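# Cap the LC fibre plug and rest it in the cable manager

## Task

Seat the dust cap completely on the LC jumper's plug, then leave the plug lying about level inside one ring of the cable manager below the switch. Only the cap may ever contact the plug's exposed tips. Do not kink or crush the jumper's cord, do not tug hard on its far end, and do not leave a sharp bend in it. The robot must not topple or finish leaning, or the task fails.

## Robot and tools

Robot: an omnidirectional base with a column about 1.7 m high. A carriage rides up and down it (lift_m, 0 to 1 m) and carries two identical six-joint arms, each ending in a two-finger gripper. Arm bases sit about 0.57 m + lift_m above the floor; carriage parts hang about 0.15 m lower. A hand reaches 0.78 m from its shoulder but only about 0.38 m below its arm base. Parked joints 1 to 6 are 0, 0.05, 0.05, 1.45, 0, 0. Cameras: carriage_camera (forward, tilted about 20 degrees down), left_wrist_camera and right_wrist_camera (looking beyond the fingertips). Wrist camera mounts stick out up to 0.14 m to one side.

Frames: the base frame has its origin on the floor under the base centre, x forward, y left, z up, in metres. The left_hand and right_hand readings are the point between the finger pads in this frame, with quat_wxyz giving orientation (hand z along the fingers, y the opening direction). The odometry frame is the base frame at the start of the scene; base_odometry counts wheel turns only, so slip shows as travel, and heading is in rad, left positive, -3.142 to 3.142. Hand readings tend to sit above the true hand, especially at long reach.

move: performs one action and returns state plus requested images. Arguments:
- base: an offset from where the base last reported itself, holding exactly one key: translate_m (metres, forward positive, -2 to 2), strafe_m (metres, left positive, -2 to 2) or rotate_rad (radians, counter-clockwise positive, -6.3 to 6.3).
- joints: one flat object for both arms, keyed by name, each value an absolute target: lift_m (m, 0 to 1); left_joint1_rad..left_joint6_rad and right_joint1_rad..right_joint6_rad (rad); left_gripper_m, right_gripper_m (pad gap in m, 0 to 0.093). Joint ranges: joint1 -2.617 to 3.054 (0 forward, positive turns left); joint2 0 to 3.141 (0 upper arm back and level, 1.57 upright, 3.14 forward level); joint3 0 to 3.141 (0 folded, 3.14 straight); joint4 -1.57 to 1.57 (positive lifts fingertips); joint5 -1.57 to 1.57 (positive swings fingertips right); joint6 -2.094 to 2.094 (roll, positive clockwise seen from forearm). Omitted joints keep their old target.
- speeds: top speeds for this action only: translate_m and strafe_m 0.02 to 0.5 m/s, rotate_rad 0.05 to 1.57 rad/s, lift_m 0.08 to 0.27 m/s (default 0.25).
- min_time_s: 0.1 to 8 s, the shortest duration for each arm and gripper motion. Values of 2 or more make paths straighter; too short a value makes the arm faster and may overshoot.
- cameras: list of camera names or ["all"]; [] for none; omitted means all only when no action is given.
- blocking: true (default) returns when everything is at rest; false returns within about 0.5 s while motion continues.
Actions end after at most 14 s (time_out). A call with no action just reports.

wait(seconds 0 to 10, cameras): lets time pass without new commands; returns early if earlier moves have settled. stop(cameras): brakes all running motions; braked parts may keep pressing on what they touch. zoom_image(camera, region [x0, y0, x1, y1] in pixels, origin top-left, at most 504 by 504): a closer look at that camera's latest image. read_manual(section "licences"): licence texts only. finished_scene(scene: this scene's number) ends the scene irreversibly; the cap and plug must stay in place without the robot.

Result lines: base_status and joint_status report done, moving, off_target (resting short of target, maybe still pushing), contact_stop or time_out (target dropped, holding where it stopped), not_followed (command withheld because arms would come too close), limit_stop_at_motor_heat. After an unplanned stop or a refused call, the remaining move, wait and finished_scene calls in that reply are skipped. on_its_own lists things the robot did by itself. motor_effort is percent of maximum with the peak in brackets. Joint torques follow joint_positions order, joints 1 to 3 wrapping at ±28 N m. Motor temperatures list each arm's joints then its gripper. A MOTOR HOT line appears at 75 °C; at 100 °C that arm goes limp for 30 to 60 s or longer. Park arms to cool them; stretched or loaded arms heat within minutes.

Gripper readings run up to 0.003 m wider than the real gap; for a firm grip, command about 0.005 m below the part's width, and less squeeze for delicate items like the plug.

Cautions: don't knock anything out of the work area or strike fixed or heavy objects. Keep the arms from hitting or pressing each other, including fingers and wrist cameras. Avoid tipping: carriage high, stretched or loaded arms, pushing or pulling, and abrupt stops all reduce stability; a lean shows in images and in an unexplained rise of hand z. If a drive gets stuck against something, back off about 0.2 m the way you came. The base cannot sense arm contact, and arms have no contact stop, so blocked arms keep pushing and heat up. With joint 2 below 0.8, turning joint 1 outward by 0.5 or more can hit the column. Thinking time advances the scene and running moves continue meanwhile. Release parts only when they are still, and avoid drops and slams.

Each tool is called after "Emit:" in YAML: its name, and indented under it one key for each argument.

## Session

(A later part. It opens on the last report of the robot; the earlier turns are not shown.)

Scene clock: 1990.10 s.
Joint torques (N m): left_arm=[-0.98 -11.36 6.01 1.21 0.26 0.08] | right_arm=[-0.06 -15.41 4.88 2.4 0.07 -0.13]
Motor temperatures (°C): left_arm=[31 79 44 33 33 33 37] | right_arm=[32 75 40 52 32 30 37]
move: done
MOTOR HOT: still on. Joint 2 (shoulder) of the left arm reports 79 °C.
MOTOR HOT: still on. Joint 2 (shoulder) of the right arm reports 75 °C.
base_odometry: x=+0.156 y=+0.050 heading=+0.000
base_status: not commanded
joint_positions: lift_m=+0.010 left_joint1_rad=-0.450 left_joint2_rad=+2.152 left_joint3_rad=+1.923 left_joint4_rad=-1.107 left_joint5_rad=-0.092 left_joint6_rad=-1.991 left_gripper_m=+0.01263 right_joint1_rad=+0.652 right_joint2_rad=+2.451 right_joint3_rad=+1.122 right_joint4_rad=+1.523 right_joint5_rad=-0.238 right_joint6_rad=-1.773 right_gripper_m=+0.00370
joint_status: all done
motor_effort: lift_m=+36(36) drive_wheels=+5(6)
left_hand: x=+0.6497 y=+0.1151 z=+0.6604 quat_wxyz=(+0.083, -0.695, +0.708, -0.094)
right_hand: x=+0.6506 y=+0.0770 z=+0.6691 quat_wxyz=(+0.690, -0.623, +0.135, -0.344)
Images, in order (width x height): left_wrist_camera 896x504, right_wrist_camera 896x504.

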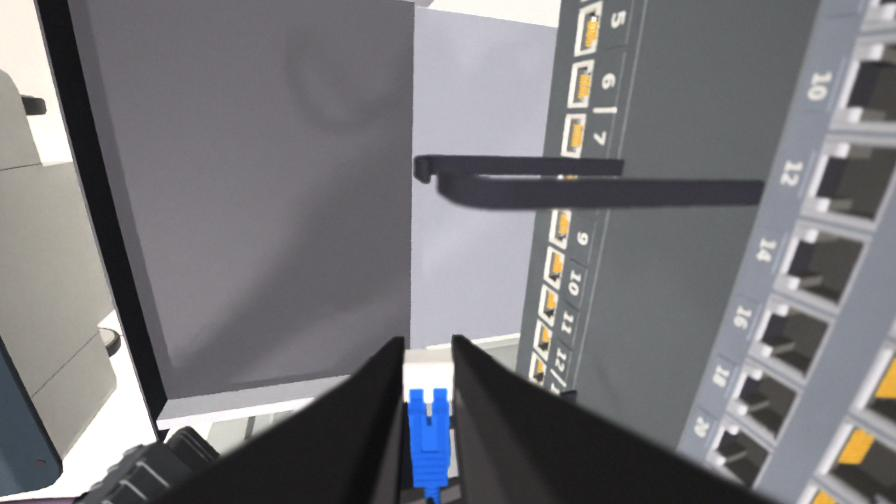

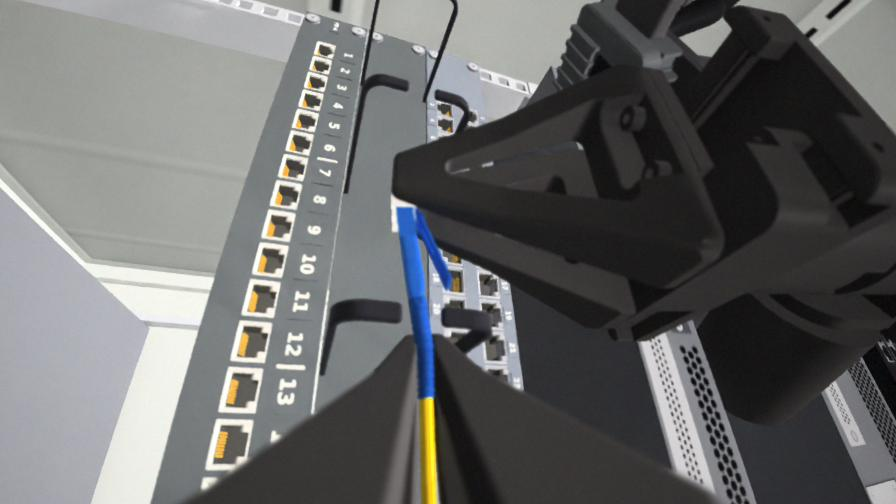

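Emit:
move:
  joints: {"right_joint4_rad": 1.492}
  min_time_s: 0.8

Emit:
move:
  joints: {"left_joint1_rad": -0.492, "left_joint5_rad": 0.0, "left_joint4_rad": -1.0, "right_joint5_rad": -0.32, "right_joint1_rad": 0.685}
  min_time_s: 2.0
  cameras: ["left_wrist_camera", "right_wrist_camera"]

Emit:
zoom_image:
  camera: "right_wrist_camera"
  region: [360, 180, 520, 340]

Emit:
zoom_image:
  camera: "left_wrist_camera"
  region: [360, 344, 520, 504]

Scene clock: 2009.63 s.
Joint torques (N m): left_arm=[-0.98 -11.36 6.01 1.2 0.26 0.08] | right_arm=[-0.05 -15.41 4.89 2.16 0.06 -0.13]
Motor temperatures (°C): left_arm=[30 79 44 33 32 33 37] | right_arm=[31 75 40 51 32 30 37]
move: done
MOTOR HOT: still on. Joint 2 (shoulder) of the left arm reports 79 °C.
MOTOR HOT: still on. Joint 2 (shoulder) of the right arm reports 75 °C.
base_odometry: x=+0.156 y=+0.050 heading=+0.000
base_status: not commanded
joint_positions: lift_m=+0.010 left_joint1_rad=-0.450 left_joint2_rad=+2.152 left_joint3_rad=+1.923 left_joint4_rad=-1.107 left_joint5_rad=-0.093 left_joint6_rad=-1.991 left_gripper_m=+0.01263 right_joint1_rad=+0.652 right_joint2_rad=+2.451 right_joint3_rad=+1.122 right_joint4_rad=+1.519 right_joint5_rad=-0.237 right_joint6_rad=-1.773 right_gripper_m=+0.00370
joint_status: all done
motor_effort: lift_m=+36(36) drive_wheels=+0(5)
left_hand: x=+0.6497 y=+0.1152 z=+0.6604 quat_wxyz=(+0.084, -0.695, +0.708, -0.094)
right_hand: x=+0.6509 y=+0.0770 z=+0.6681 quat_wxyz=(+0.688, -0.624, +0.137, -0.343)
pictures: none

Scene clock: 2011.93 s.
Joint torques (N m): left_arm=[-3.37 -11.36 6.04 1.7 0.81 0.08] | right_arm=[3.28 -15.39 4.89 2.16 -0.76 -0.14]
Motor temperatures (°C): left_arm=[30 79 44 33 32 33 37] | right_arm=[31 75 40 51 32 30 37]
move: off_target
MOTOR HOT: still on. Joint 2 (shoulder) of the left arm reports 79 °C.
MOTOR HOT: still on. Joint 2 (shoulder) of the right arm reports 75 °C.
base_odometry: x=+0.156 y=+0.050 heading=+0.000
base_status: not commanded
joint_positions: lift_m=+0.010 left_joint1_rad=-0.450 left_joint2_rad=+2.152 left_joint3_rad=+1.923 left_joint4_rad=-1.095 left_joint5_rad=-0.093 left_joint6_rad=-1.991 left_gripper_m=+0.01263 right_joint1_rad=+0.652 right_joint2_rad=+2.451 right_joint3_rad=+1.122 right_joint4_rad=+1.519 right_joint5_rad=-0.245 right_joint6_rad=-1.773 right_gripper_m=+0.00370
joint_status: left_joint1_rad off_target (ended at -0.450, target -0.492); left_joint4_rad off_target (ended at -1.096, target -1.000); left_joint5_rad off_target (ended at -0.093, target +0.000); right_joint1_rad off_target (ended at +0.652, target +0.685); right_joint5_rad off_target (ended at -0.245, target -0.320)
motor_effort: lift_m=+36(36) drive_wheels=+5(5)
left_hand: x=+0.6523 y=+0.1140 z=+0.6611 quat_wxyz=(+0.085, -0.695, +0.707, -0.099)
right_hand: x=+0.6497 y=+0.0780 z=+0.6680 quat_wxyz=(+0.690, -0.625, +0.133, -0.341)
Images, in order (width x height): left_wrist_camera 896x504, right_wrist_camera 896x504.

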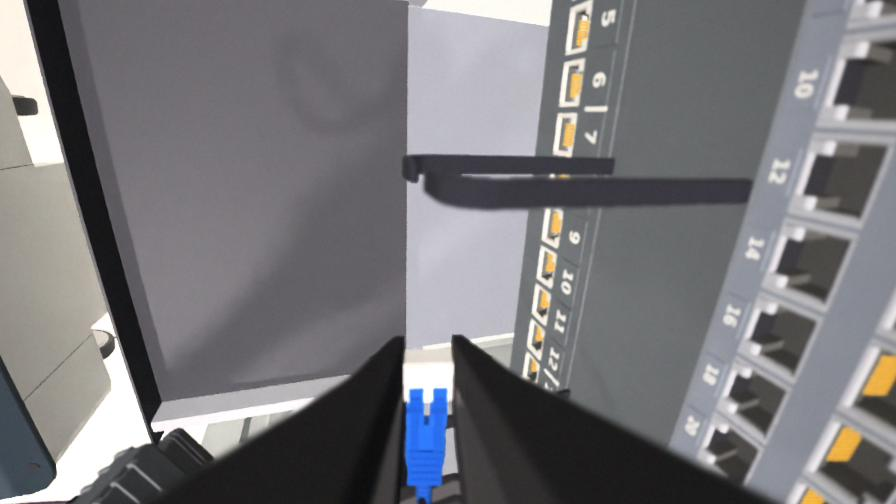

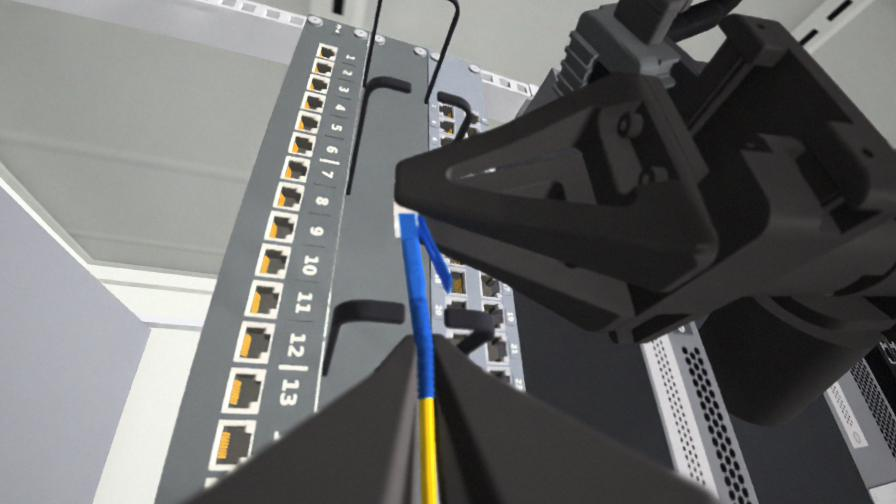

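Scaled by 3.150 from the camera's image (finer frame: 1280x720).

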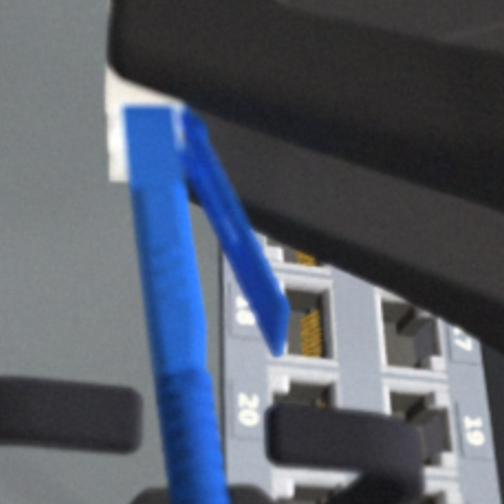

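Scaled by 3.150 from the camera's image (finer frame: 1280x720).

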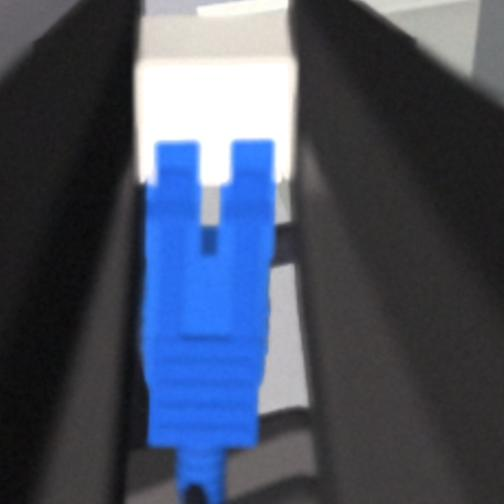

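Emit:
move:
  joints: {"left_joint1_rad": -0.47, "left_joint5_rad": -0.05, "left_joint4_rad": -1.03, "right_joint5_rad": -0.28, "right_joint1_rad": 0.665, "right_joint4_rad": 1.468}
  min_time_s: 0.8

Emit:
move:
  joints: {"left_joint1_rad": -0.505, "left_joint5_rad": 0.06, "left_joint4_rad": -0.98, "right_joint5_rad": -0.36, "right_joint1_rad": 0.70}
  min_time_s: 2.0
  cameras: ["left_wrist_camera", "right_wrist_camera"]

Emit:
zoom_image:
  camera: "right_wrist_camera"
  region: [360, 180, 520, 340]

Emit:
zoom_image:
  camera: "left_wrist_camera"
  region: [360, 344, 520, 504]

Scene clock: 2022.03 s.
Joint torques (N m): left_arm=[-1.63 -11.37 6.02 1.37 0.41 0.09] | right_arm=[1.31 -15.41 4.86 2.06 -0.38 -0.13]
Motor temperatures (°C): left_arm=[30 79 44 34 32 33 37] | right_arm=[32 75 40 50 32 30 37]
move: off_target
MOTOR HOT: still on. Joint 2 (shoulder) of the left arm reports 79 °C.
MOTOR HOT: still on. Joint 2 (shoulder) of the right arm reports 75 °C.
base_odometry: x=+0.156 y=+0.050 heading=+0.000
base_status: not commanded
joint_positions: lift_m=+0.010 left_joint1_rad=-0.450 left_joint2_rad=+2.152 left_joint3_rad=+1.923 left_joint4_rad=-1.095 left_joint5_rad=-0.099 left_joint6_rad=-1.991 left_gripper_m=+0.01263 right_joint1_rad=+0.652 right_joint2_rad=+2.451 right_joint3_rad=+1.122 right_joint4_rad=+1.503 right_joint5_rad=-0.242 right_joint6_rad=-1.773 right_gripper_m=+0.00370
joint_status: left_joint1_rad off_target (ended at -0.450, target -0.470); left_joint4_rad off_target (ended at -1.095, target -1.030); left_joint5_rad off_target (ended at -0.099, target -0.050); the others done
motor_effort: lift_m=+36(36) drive_wheels=+2(4)
left_hand: x=+0.6527 y=+0.1149 z=+0.6612 quat_wxyz=(+0.088, -0.695, +0.707, -0.098)
right_hand: x=+0.6509 y=+0.0778 z=+0.6644 quat_wxyz=(+0.685, -0.630, +0.137, -0.339)
pictures: none

Scene clock: 2024.33 s.
Joint torques (N m): left_arm=[-4.4 -11.38 6.57 1.84 1.33 0.09] | right_arm=[4.83 -15.41 4.88 2.07 -1.15 -0.14]
Motor temperatures (°C): left_arm=[30 79 44 34 32 33 37] | right_arm=[32 75 40 50 32 30 37]
move: off_target
MOTOR HOT: still on. Joint 2 (shoulder) of the left arm reports 79 °C.
MOTOR HOT: still on. Joint 2 (shoulder) of the right arm reports 75 °C.
base_odometry: x=+0.156 y=+0.050 heading=+0.000
base_status: not commanded
joint_positions: lift_m=+0.010 left_joint1_rad=-0.450 left_joint2_rad=+2.152 left_joint3_rad=+1.917 left_joint4_rad=-1.088 left_joint5_rad=-0.090 left_joint6_rad=-1.991 left_gripper_m=+0.01263 right_joint1_rad=+0.652 right_joint2_rad=+2.451 right_joint3_rad=+1.122 right_joint4_rad=+1.503 right_joint5_rad=-0.249 right_joint6_rad=-1.773 right_gripper_m=+0.00370
joint_status: left_joint1_rad off_target (ended at -0.450, target -0.505); left_joint4_rad off_target (ended at -1.088, target -0.980); left_joint5_rad off_target (ended at -0.090, target +0.060); right_joint1_rad off_target (ended at +0.652, target +0.700); right_joint5_rad off_target (ended at -0.249, target -0.360)
motor_effort: lift_m=+35(36) drive_wheels=+2(5)
left_hand: x=+0.6523 y=+0.1133 z=+0.6596 quat_wxyz=(+0.084, -0.694, +0.707, -0.100)
right_hand: x=+0.6500 y=+0.0786 z=+0.6642 quat_wxyz=(+0.686, -0.631, +0.135, -0.336)
Images, in order (width x height): left_wrist_camera 896x504, right_wrist_camera 896x504.

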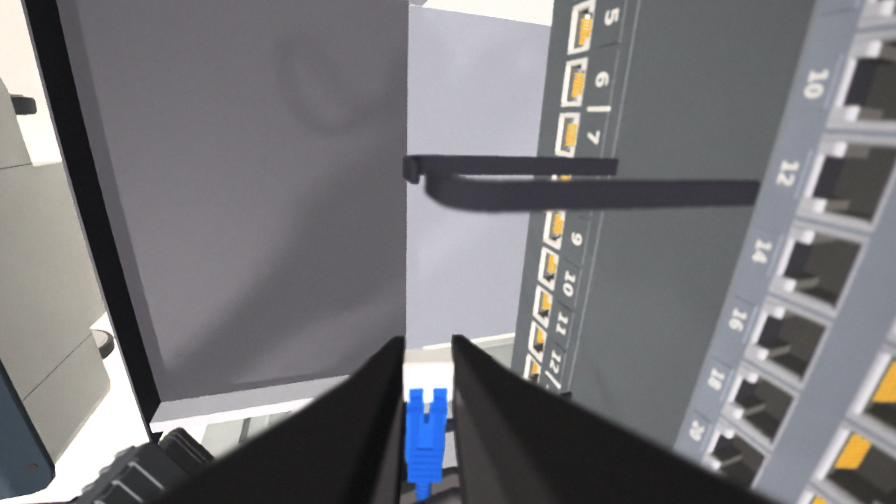

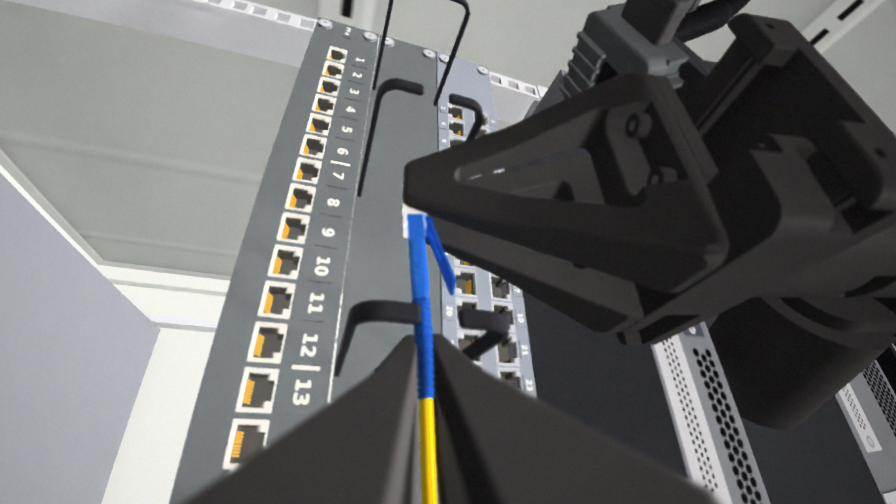

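Scaled by 3.150 from the camera's image (finer frame: 1280x720).

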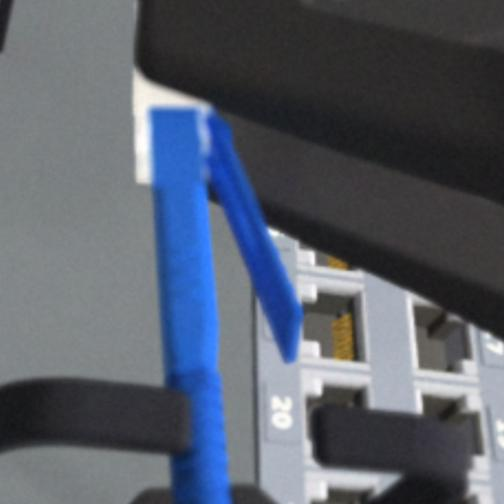

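Scaled by 3.150 from the camera's image (finer frame: 1280x720).

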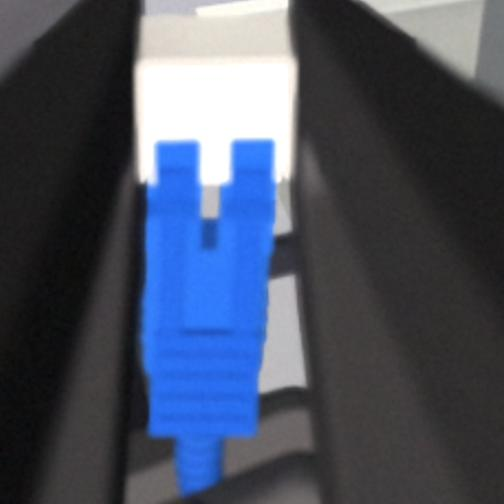

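Emit:
move:
  joints: {"left_joint1_rad": -0.535, "left_joint5_rad": 0.15, "left_joint4_rad": -0.93, "right_joint5_rad": -0.44, "right_joint1_rad": 0.73}
  min_time_s: 2.5
  cameras: ["left_wrist_camera", "right_wrist_camera"]

Emit:
zoom_image:
  camera: "right_wrist_camera"
  region: [360, 180, 520, 340]

Emit:
zoom_image:
  camera: "left_wrist_camera"
  region: [360, 344, 520, 504]

Scene clock: 2036.67 s.
Joint torques (N m): left_arm=[-6.84 -11.37 7.09 2.28 2.08 0.08] | right_arm=[7.86 -15.39 4.88 2.06 -1.91 -0.13]
Motor temperatures (°C): left_arm=[31 79 45 35 33 33 37] | right_arm=[32 75 40 50 33 30 37]
move: off_target
MOTOR HOT: still on. Joint 2 (shoulder) of the left arm reports 79 °C.
MOTOR HOT: still on. Joint 2 (shoulder) of the right arm reports 75 °C.
base_odometry: x=+0.156 y=+0.050 heading=+0.000
base_status: not commanded
joint_positions: lift_m=+0.010 left_joint1_rad=-0.450 left_joint2_rad=+2.152 left_joint3_rad=+1.911 left_joint4_rad=-1.077 left_joint5_rad=-0.081 left_joint6_rad=-1.991 left_gripper_m=+0.01263 right_joint1_rad=+0.652 right_joint2_rad=+2.451 right_joint3_rad=+1.122 right_joint4_rad=+1.503 right_joint5_rad=-0.257 right_joint6_rad=-1.773 right_gripper_m=+0.00370
joint_status: left_joint1_rad off_target (ended at -0.450, target -0.535); left_joint4_rad off_target (ended at -1.078, target -0.930); left_joint5_rad off_target (ended at -0.081, target +0.150); right_joint1_rad off_target (ended at +0.652, target +0.730); right_joint5_rad off_target (ended at -0.257, target -0.440)
motor_effort: lift_m=+36(36) drive_wheels=+0(7)
left_hand: x=+0.6527 y=+0.1114 z=+0.6583 quat_wxyz=(+0.081, -0.694, +0.708, -0.104)
right_hand: x=+0.6489 y=+0.0794 z=+0.6643 quat_wxyz=(+0.687, -0.631, +0.132, -0.334)
Images, in order (width x height): left_wrist_camera 896x504, right_wrist_camera 896x504.

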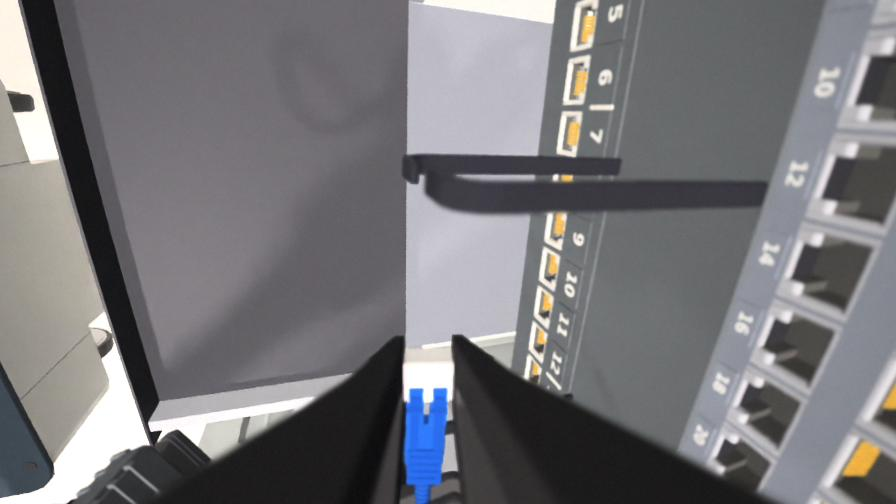

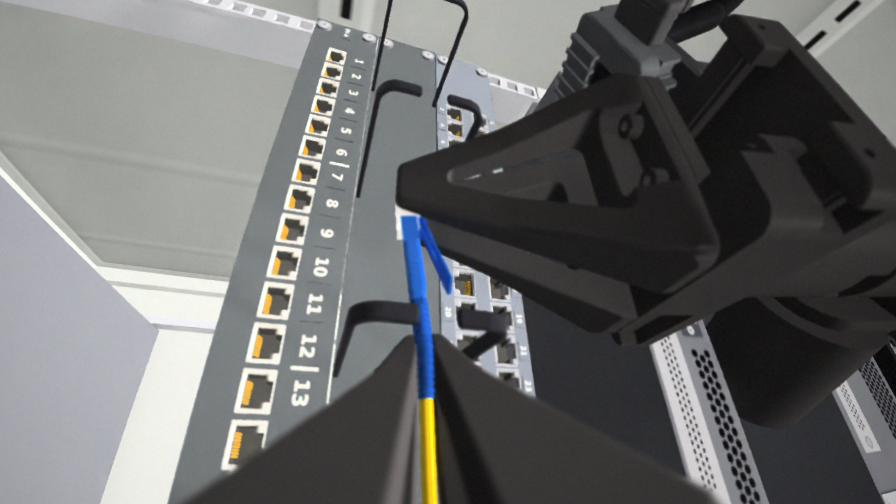

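Scaled by 3.150 from the camera's image (finer frame: 1280x720).

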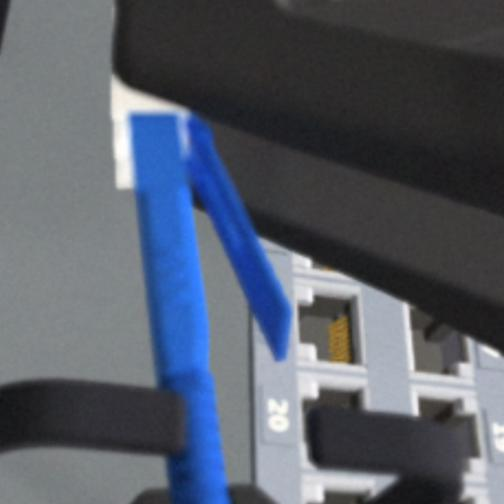

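Scaled by 3.150 from the camera's image (finer frame: 1280x720).

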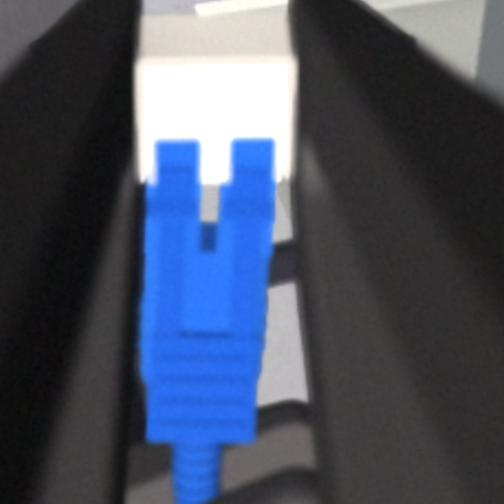

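Emit:
zoom_image:
  camera: "left_wrist_camera"
  region: [396, 344, 460, 424]

Emit:
zoom_image:
  camera: "right_wrist_camera"
  region: [385, 195, 435, 255]

Scaled by 6.300 from the camera's image (finer frame: 1280x720).

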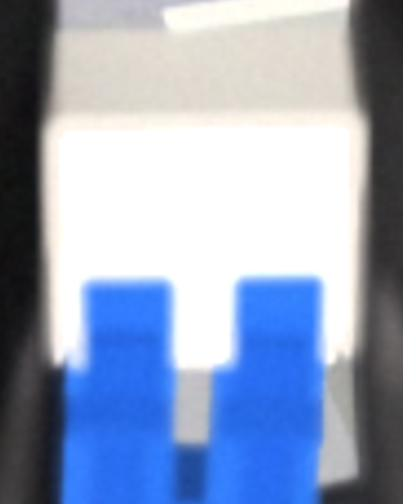

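Scaled by 8.400 from the camera's image (finer frame: 1280x720).

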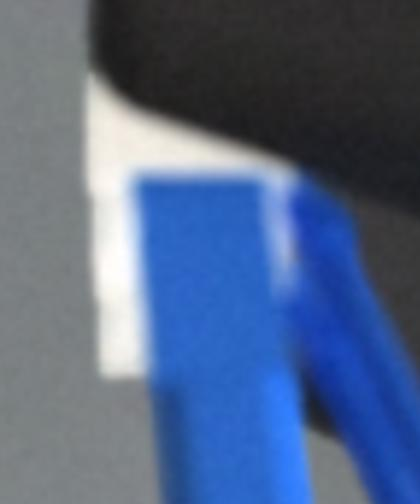

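Emit:
move:
  joints: {"left_joint1_rad": -0.505, "left_joint5_rad": 0.06, "left_joint4_rad": -1.03, "right_joint5_rad": -0.36, "right_joint1_rad": 0.70}
  min_time_s: 4
  cameras: ["left_wrist_camera", "right_wrist_camera"]

Emit:
zoom_image:
  camera: "left_wrist_camera"
  region: [396, 344, 460, 424]

Emit:
zoom_image:
  camera: "right_wrist_camera"
  region: [385, 195, 435, 255]

Scene clock: 2091.43 s.
Joint torques (N m): left_arm=[-4.41 -11.34 7.06 1.27 1.28 0.08] | right_arm=[4.82 -15.39 4.88 2.07 -1.13 -0.14]
Motor temperatures (°C): left_arm=[35 80 46 40 40 33 37] | right_arm=[35 75 40 49 36 30 37]
move: off_target
MOTOR HOT: still on. Joint 2 (shoulder) of the left arm reports 80 °C.
MOTOR HOT: still on. Joint 2 (shoulder) of the right arm reports 75 °C.
base_odometry: x=+0.156 y=+0.050 heading=+0.000
base_status: not commanded
joint_positions: lift_m=+0.010 left_joint1_rad=-0.450 left_joint2_rad=+2.152 left_joint3_rad=+1.911 left_joint4_rad=-1.087 left_joint5_rad=-0.084 left_joint6_rad=-1.991 left_gripper_m=+0.01263 right_joint1_rad=+0.652 right_joint2_rad=+2.451 right_joint3_rad=+1.122 right_joint4_rad=+1.503 right_joint5_rad=-0.250 right_joint6_rad=-1.773 right_gripper_m=+0.00370
joint_status: left_joint1_rad off_target (ended at -0.450, target -0.505); left_joint5_rad off_target (ended at -0.084, target +0.060); right_joint1_rad off_target (ended at +0.652, target +0.700); right_joint5_rad off_target (ended at -0.250, target -0.360); the others done
motor_effort: lift_m=+36(36) drive_wheels=+1(5)
left_hand: x=+0.6509 y=+0.1129 z=+0.6578 quat_wxyz=(+0.081, -0.694, +0.708, -0.099)
right_hand: x=+0.6498 y=+0.0787 z=+0.6644 quat_wxyz=(+0.686, -0.631, +0.134, -0.336)
Images, in order (width x height): left_wrist_camera 896x504, right_wrist_camera 896x504.

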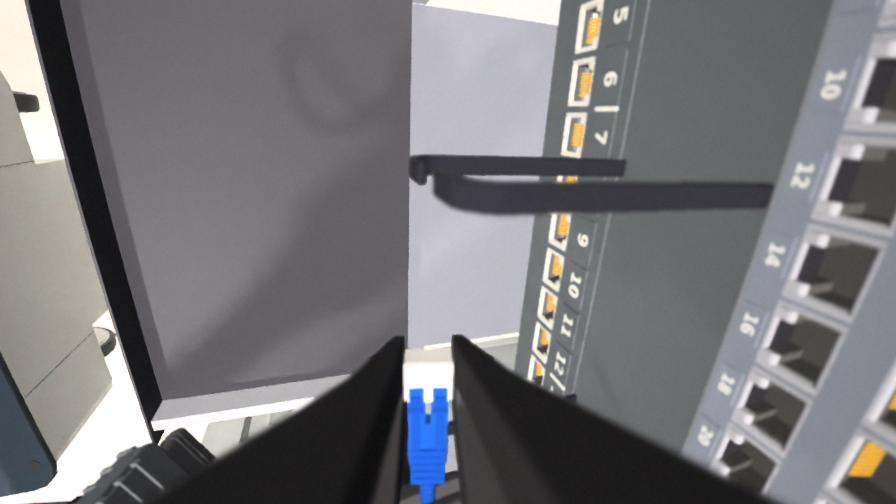

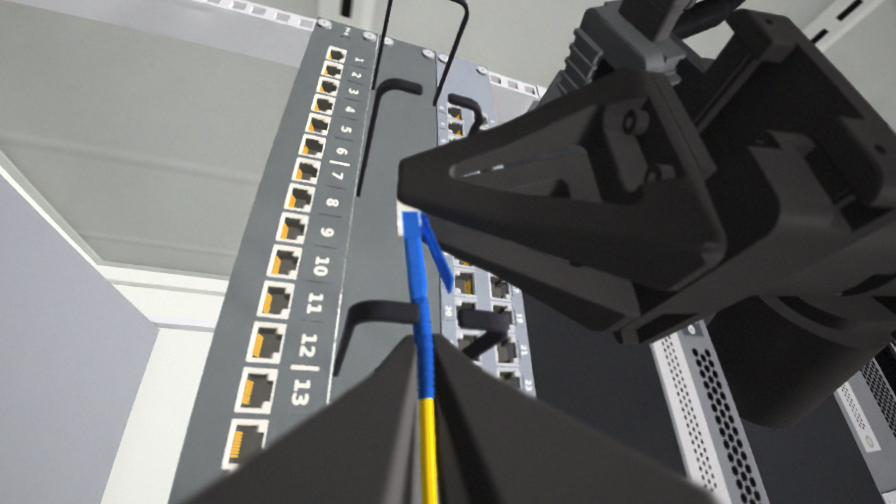

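Scaled by 6.300 from the camera's image (finer frame: 1280x720).

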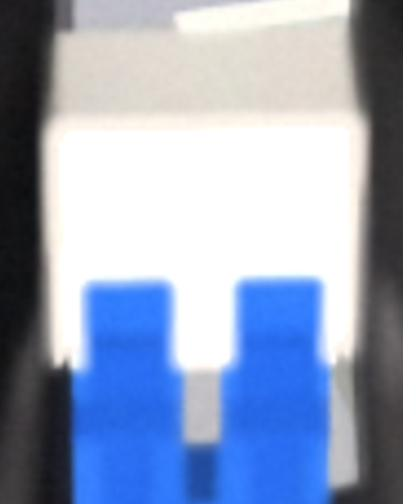

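Scaled by 8.400 from the camera's image (finer frame: 1280x720).

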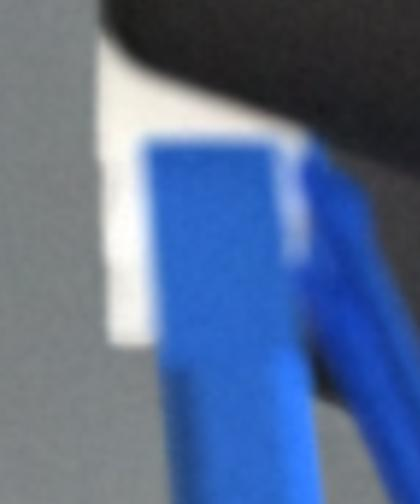

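Emit:
move:
  joints: {"left_joint1_rad": -0.467, "left_joint5_rad": -0.05, "left_joint4_rad": -1.06, "right_joint5_rad": -0.275, "right_joint1_rad": 0.663, "right_joint4_rad": 1.442}
  min_time_s: 0.8

Emit:
move:
  joints: {"left_joint1_rad": -0.51, "left_joint5_rad": 0.08, "left_joint4_rad": -1.01, "right_joint5_rad": -0.38, "right_joint1_rad": 0.705}
  min_time_s: 1.5
  cameras: ["left_wrist_camera", "right_wrist_camera"]

Emit:
zoom_image:
  camera: "left_wrist_camera"
  region: [396, 344, 460, 424]

Emit:
zoom_image:
  camera: "right_wrist_camera"
  region: [380, 190, 460, 290]

Scene clock: 2103.83 s.
Joint torques (N m): left_arm=[-1.37 -11.36 7.05 0.96 0.36 0.08] | right_arm=[1.18 -15.42 4.9 1.98 -0.34 -0.13]
Motor temperatures (°C): left_arm=[34 80 46 38 38 33 37] | right_arm=[34 75 40 49 36 30 37]
move: done
MOTOR HOT: still on. Joint 2 (shoulder) of the left arm reports 80 °C.
MOTOR HOT: still on. Joint 2 (shoulder) of the right arm reports 75 °C.
base_odometry: x=+0.156 y=+0.050 heading=+0.000
base_status: not commanded
joint_positions: lift_m=+0.010 left_joint1_rad=-0.450 left_joint2_rad=+2.152 left_joint3_rad=+1.911 left_joint4_rad=-1.090 left_joint5_rad=-0.095 left_joint6_rad=-1.991 left_gripper_m=+0.01263 right_joint1_rad=+0.651 right_joint2_rad=+2.451 right_joint3_rad=+1.122 right_joint4_rad=+1.486 right_joint5_rad=-0.240 right_joint6_rad=-1.773 right_gripper_m=+0.00370
joint_status: all done
motor_effort: lift_m=+36(36) drive_wheels=+5(5)
left_hand: x=+0.6511 y=+0.1149 z=+0.6578 quat_wxyz=(+0.085, -0.695, +0.708, -0.096)
right_hand: x=+0.6520 y=+0.0777 z=+0.6602 quat_wxyz=(+0.681, -0.636, +0.141, -0.336)
pictures: none

Scene clock: 2105.63 s.
Joint torques (N m): left_arm=[-4.83 -11.34 7.06 1.51 1.47 0.09] | right_arm=[5.42 -15.28 4.89 2 -1.37 -0.13]
Motor temperatures (°C): left_arm=[34 80 46 38 38 33 37] | right_arm=[34 76 40 49 35 30 37]
move: off_target
MOTOR HOT: still on. Joint 2 (shoulder) of the left arm reports 80 °C.
MOTOR HOT: still on. Joint 2 (shoulder) of the right arm reports 76 °C.
base_odometry: x=+0.156 y=+0.050 heading=+0.000
base_status: not commanded
joint_positions: lift_m=+0.010 left_joint1_rad=-0.450 left_joint2_rad=+2.152 left_joint3_rad=+1.911 left_joint4_rad=-1.089 left_joint5_rad=-0.085 left_joint6_rad=-1.991 left_gripper_m=+0.01263 right_joint1_rad=+0.651 right_joint2_rad=+2.449 right_joint3_rad=+1.122 right_joint4_rad=+1.484 right_joint5_rad=-0.248 right_joint6_rad=-1.773 right_gripper_m=+0.00370
joint_status: left_joint1_rad off_target (ended at -0.450, target -0.510); left_joint4_rad off_target (ended at -1.089, target -1.010); left_joint5_rad off_target (ended at -0.085, target +0.080); right_joint1_rad off_target (ended at +0.651, target +0.705); right_joint5_rad off_target (ended at -0.248, target -0.380)
motor_effort: lift_m=+36(36) drive_wheels=+3(6)
left_hand: x=+0.6505 y=+0.1132 z=+0.6577 quat_wxyz=(+0.081, -0.695, +0.708, -0.098)
right_hand: x=+0.6510 y=+0.0786 z=+0.6605 quat_wxyz=(+0.681, -0.637, +0.138, -0.333)
Images, in order (width x height): left_wrist_camera 896x504, right_wrist_camera 896x504.

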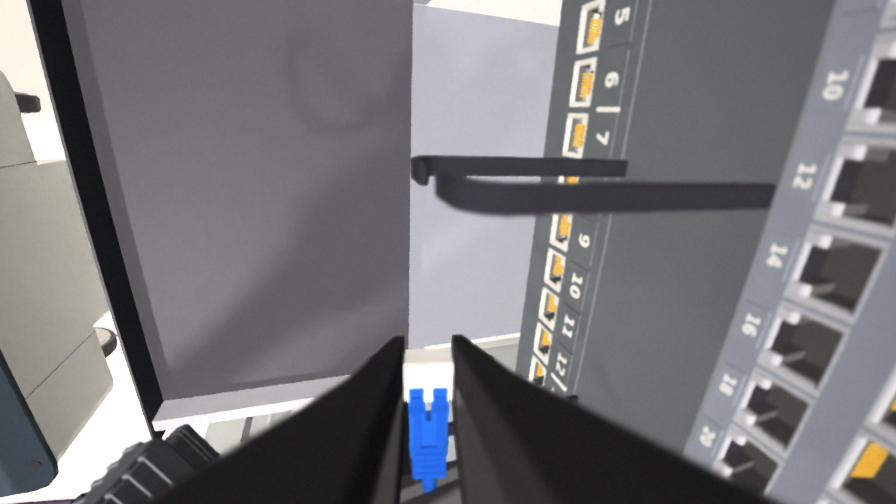

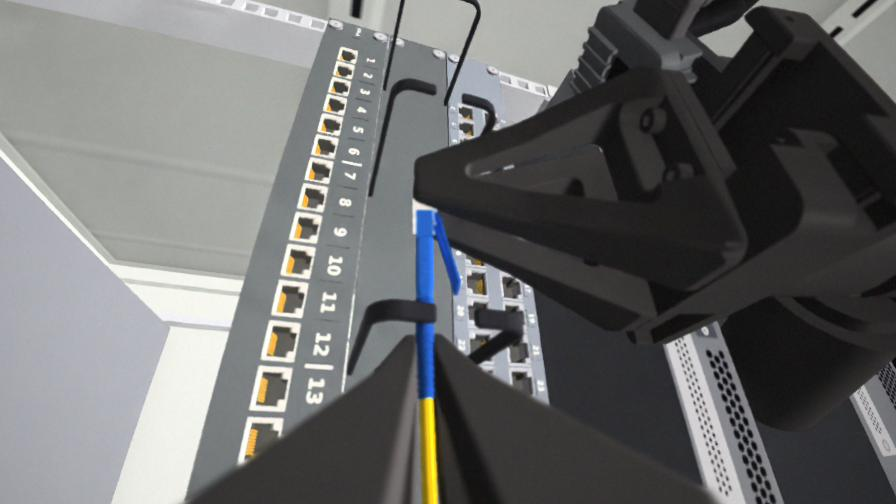

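Scaled by 6.300 from the camera's image (finer frame: 1280x720).

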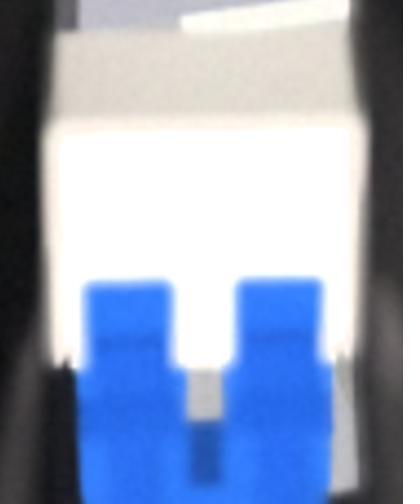

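Scaled by 5.040 from the camera's image (finer frame: 1280x720).

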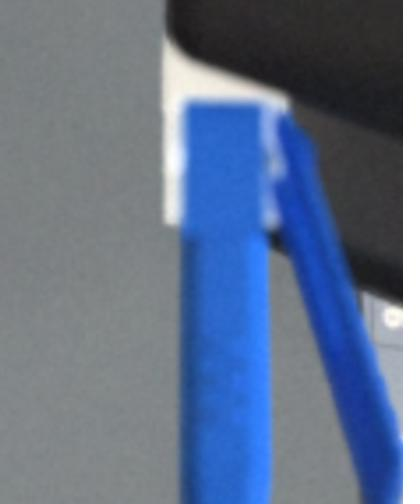

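Emit:
move:
  joints: {"left_joint1_rad": -0.535, "left_joint5_rad": 0.16, "left_joint4_rad": -0.97, "right_joint5_rad": -0.46, "right_joint1_rad": 0.735}
  min_time_s: 1.5
  cameras: ["left_wrist_camera", "right_wrist_camera"]

Emit:
zoom_image:
  camera: "left_wrist_camera"
  region: [396, 344, 460, 424]

Emit:
zoom_image:
  camera: "right_wrist_camera"
  region: [380, 190, 460, 290]

Scene clock: 2116.07 s.
Joint torques (N m): left_arm=[-6.84 -11.36 7.09 1.91 2.14 0.09] | right_arm=[8.42 -15.31 4.89 2.01 -2.14 -0.13]
Motor temperatures (°C): left_arm=[34 80 46 38 38 33 37] | right_arm=[34 78 40 49 36 30 37]
move: off_target
MOTOR HOT: still on. Joint 2 (shoulder) of the left arm reports 80 °C.
MOTOR HOT: still on. Joint 2 (shoulder) of the right arm reports 78 °C.
base_odometry: x=+0.156 y=+0.050 heading=+0.000
base_status: not commanded
joint_positions: lift_m=+0.010 left_joint1_rad=-0.450 left_joint2_rad=+2.152 left_joint3_rad=+1.911 left_joint4_rad=-1.086 left_joint5_rad=-0.077 left_joint6_rad=-1.991 left_gripper_m=+0.01263 right_joint1_rad=+0.651 right_joint2_rad=+2.449 right_joint3_rad=+1.122 right_joint4_rad=+1.484 right_joint5_rad=-0.255 right_joint6_rad=-1.773 right_gripper_m=+0.00370
joint_status: left_joint1_rad off_target (ended at -0.450, target -0.535); left_joint4_rad off_target (ended at -1.086, target -0.970); left_joint5_rad off_target (ended at -0.078, target +0.160); right_joint1_rad off_target (ended at +0.651, target +0.735); right_joint5_rad off_target (ended at -0.255, target -0.460)
motor_effort: lift_m=+36(36) drive_wheels=+2(6)
left_hand: x=+0.6507 y=+0.1118 z=+0.6578 quat_wxyz=(+0.078, -0.694, +0.708, -0.101)
right_hand: x=+0.6501 y=+0.0794 z=+0.6604 quat_wxyz=(+0.682, -0.637, +0.136, -0.331)
Images, in order (width x height): left_wrist_camera 896x504, right_wrist_camera 896x504.

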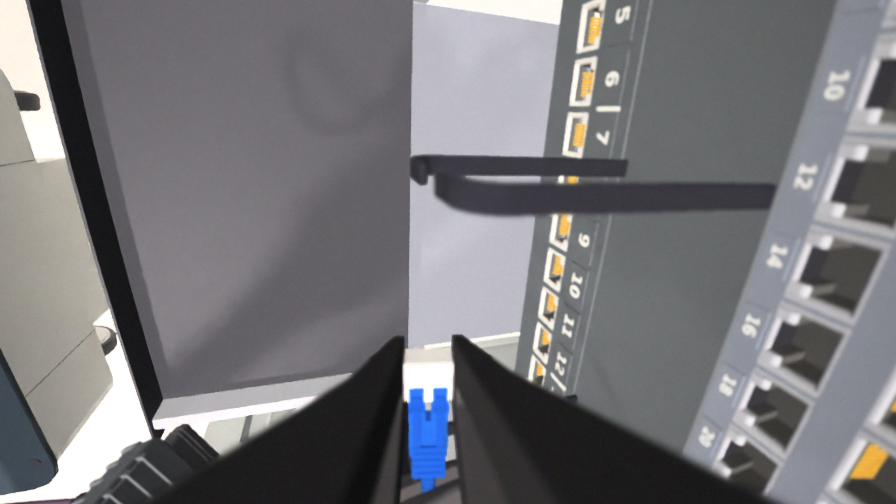

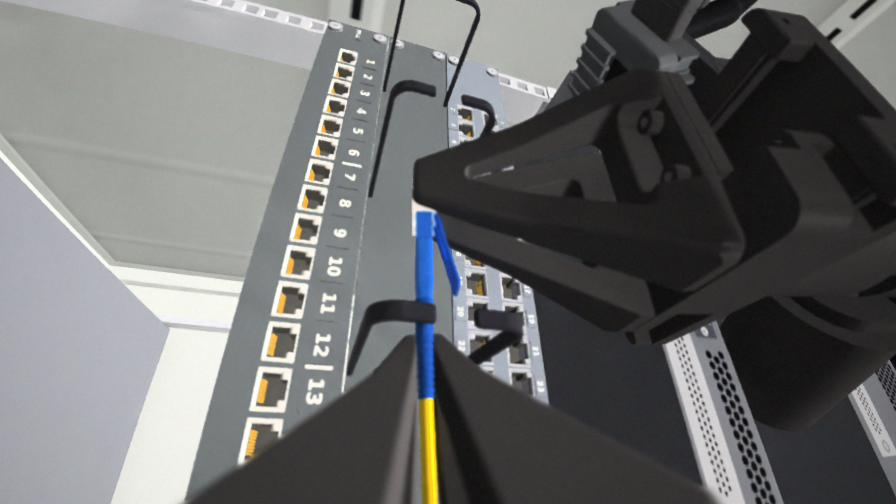

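Scaled by 6.300 from the camera's image (finer frame: 1280x720).

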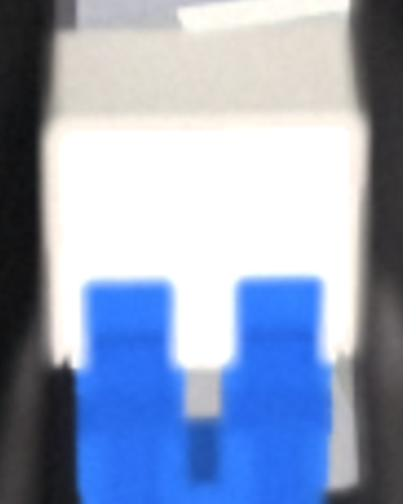

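Scaled by 5.040 from the camera's image (finer frame: 1280x720).

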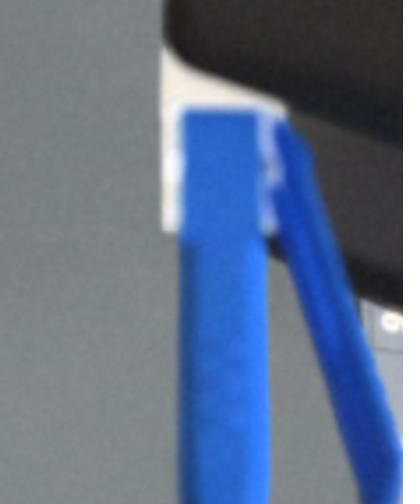

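Emit:
move:
  joints: {"left_joint1_rad": -0.555, "left_joint5_rad": 0.26, "left_joint4_rad": -0.90, "right_joint5_rad": -0.54, "right_joint1_rad": 0.76}
  min_time_s: 1.5

Emit:
move:
  joints: {"left_joint1_rad": -0.575, "left_joint5_rad": 0.36, "left_joint4_rad": -0.83, "right_joint5_rad": -0.62, "right_joint1_rad": 0.785}
  min_time_s: 1.5
  cameras: ["left_wrist_camera", "right_wrist_camera"]

Emit:
zoom_image:
  camera: "left_wrist_camera"
  region: [396, 344, 460, 424]

Emit:
zoom_image:
  camera: "right_wrist_camera"
  region: [380, 190, 460, 290]

Scene clock: 2137.63 s.
Joint torques (N m): left_arm=[-8.47 -11.37 7.08 2.62 2.99 0.08] | right_arm=[10.93 -15.3 4.89 2 -2.91 -0.13]
Motor temperatures (°C): left_arm=[35 80 46 40 42 33 37] | right_arm=[36 81 40 49 38 30 37]
move: off_target
MOTOR HOT: still on. Joint 2 (shoulder) of the left arm reports 80 °C.
MOTOR HOT: still on. Joint 2 (shoulder) of the right arm reports 81 °C.
base_odometry: x=+0.156 y=+0.050 heading=+0.000
base_status: not commanded
joint_positions: lift_m=+0.010 left_joint1_rad=-0.450 left_joint2_rad=+2.152 left_joint3_rad=+1.911 left_joint4_rad=-1.079 left_joint5_rad=-0.069 left_joint6_rad=-1.991 left_gripper_m=+0.01263 right_joint1_rad=+0.651 right_joint2_rad=+2.449 right_joint3_rad=+1.122 right_joint4_rad=+1.484 right_joint5_rad=-0.263 right_joint6_rad=-1.773 right_gripper_m=+0.00370
joint_status: left_joint1_rad off_target (ended at -0.450, target -0.555); left_joint4_rad off_target (ended at -1.079, target -0.900); left_joint5_rad off_target (ended at -0.069, target +0.260); right_joint1_rad off_target (ended at +0.651, target +0.760); right_joint5_rad off_target (ended at -0.263, target -0.540)
motor_effort: lift_m=+36(36) drive_wheels=-1(6)
left_hand: x=+0.6515 y=+0.1098 z=+0.6581 quat_wxyz=(+0.075, -0.694, +0.708, -0.105)
right_hand: x=+0.6490 y=+0.0802 z=+0.6604 quat_wxyz=(+0.683, -0.638, +0.133, -0.329)
pictures: none

Scene clock: 2139.43 s.
Joint torques (N m): left_arm=[-10.1 -11.36 7.39 3.28 3.84 0.08] | right_arm=[13.44 -15.28 4.92 2 -3.67 -0.14]
Motor temperatures (°C): left_arm=[35 80 46 41 43 33 37] | right_arm=[36 81 40 49 39 30 37]
move: off_target
MOTOR HOT: still on. Joint 2 (shoulder) of the left arm reports 80 °C.
MOTOR HOT: still on. Joint 2 (shoulder) of the right arm reports 81 °C.
base_odometry: x=+0.156 y=+0.050 heading=+0.000
base_status: not commanded
joint_positions: lift_m=+0.010 left_joint1_rad=-0.450 left_joint2_rad=+2.152 left_joint3_rad=+1.908 left_joint4_rad=-1.068 left_joint5_rad=-0.062 left_joint6_rad=-1.991 left_gripper_m=+0.01263 right_joint1_rad=+0.651 right_joint2_rad=+2.449 right_joint3_rad=+1.122 right_joint4_rad=+1.484 right_joint5_rad=-0.271 right_joint6_rad=-1.773 right_gripper_m=+0.00370
joint_status: left_joint1_rad off_target (ended at -0.450, target -0.575); left_joint4_rad off_target (ended at -1.068, target -0.830); left_joint5_rad off_target (ended at -0.062, target +0.360); right_joint1_rad off_target (ended at +0.651, target +0.785); right_joint5_rad off_target (ended at -0.271, target -0.620)
motor_effort: lift_m=+36(36) drive_wheels=-1(5)
left_hand: x=+0.6527 y=+0.1078 z=+0.6577 quat_wxyz=(+0.073, -0.693, +0.708, -0.110)
right_hand: x=+0.6478 y=+0.0811 z=+0.6604 quat_wxyz=(+0.685, -0.639, +0.130, -0.326)
Images, in order (width x height): left_wrist_camera 896x504, right_wrist_camera 896x504.

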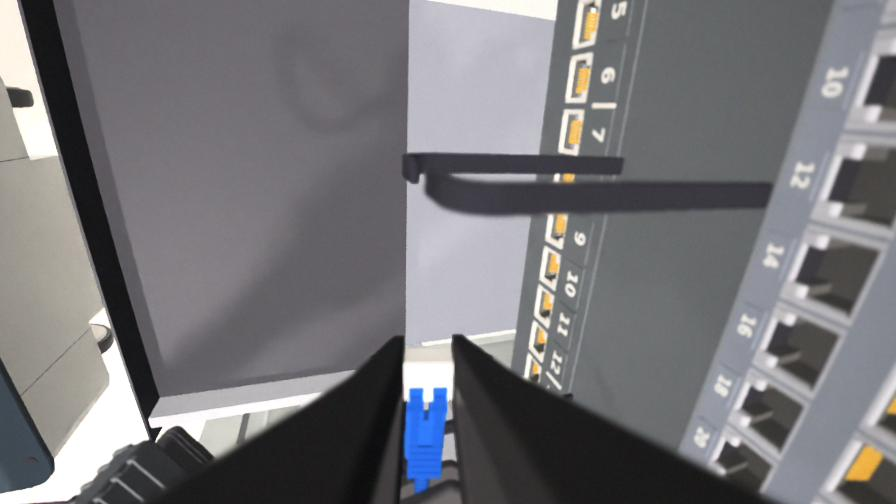

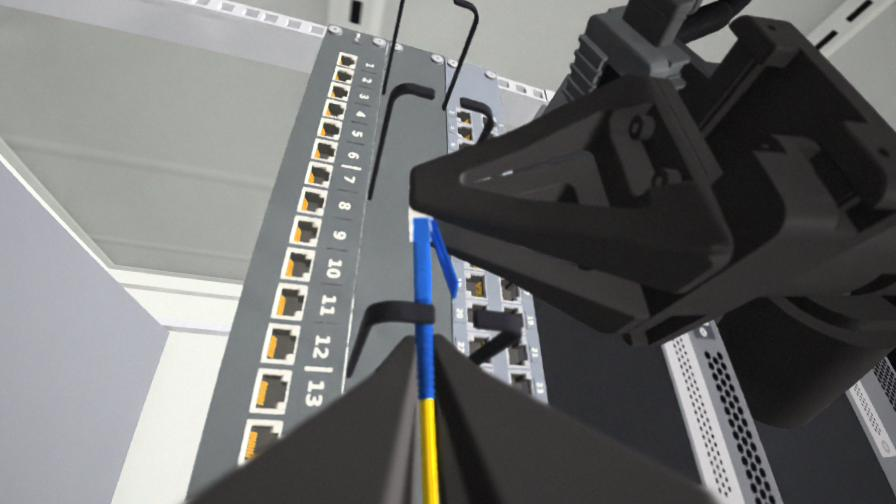

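Scaled by 6.300 from the camera's image (finer frame: 1280x720).

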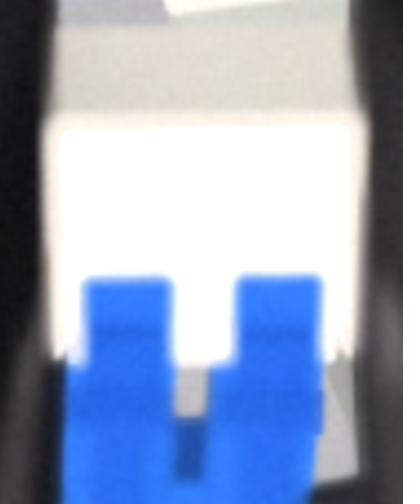

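Scaled by 5.040 from the camera's image (finer frame: 1280x720).

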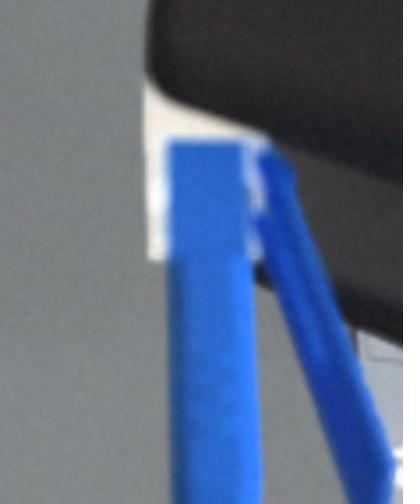

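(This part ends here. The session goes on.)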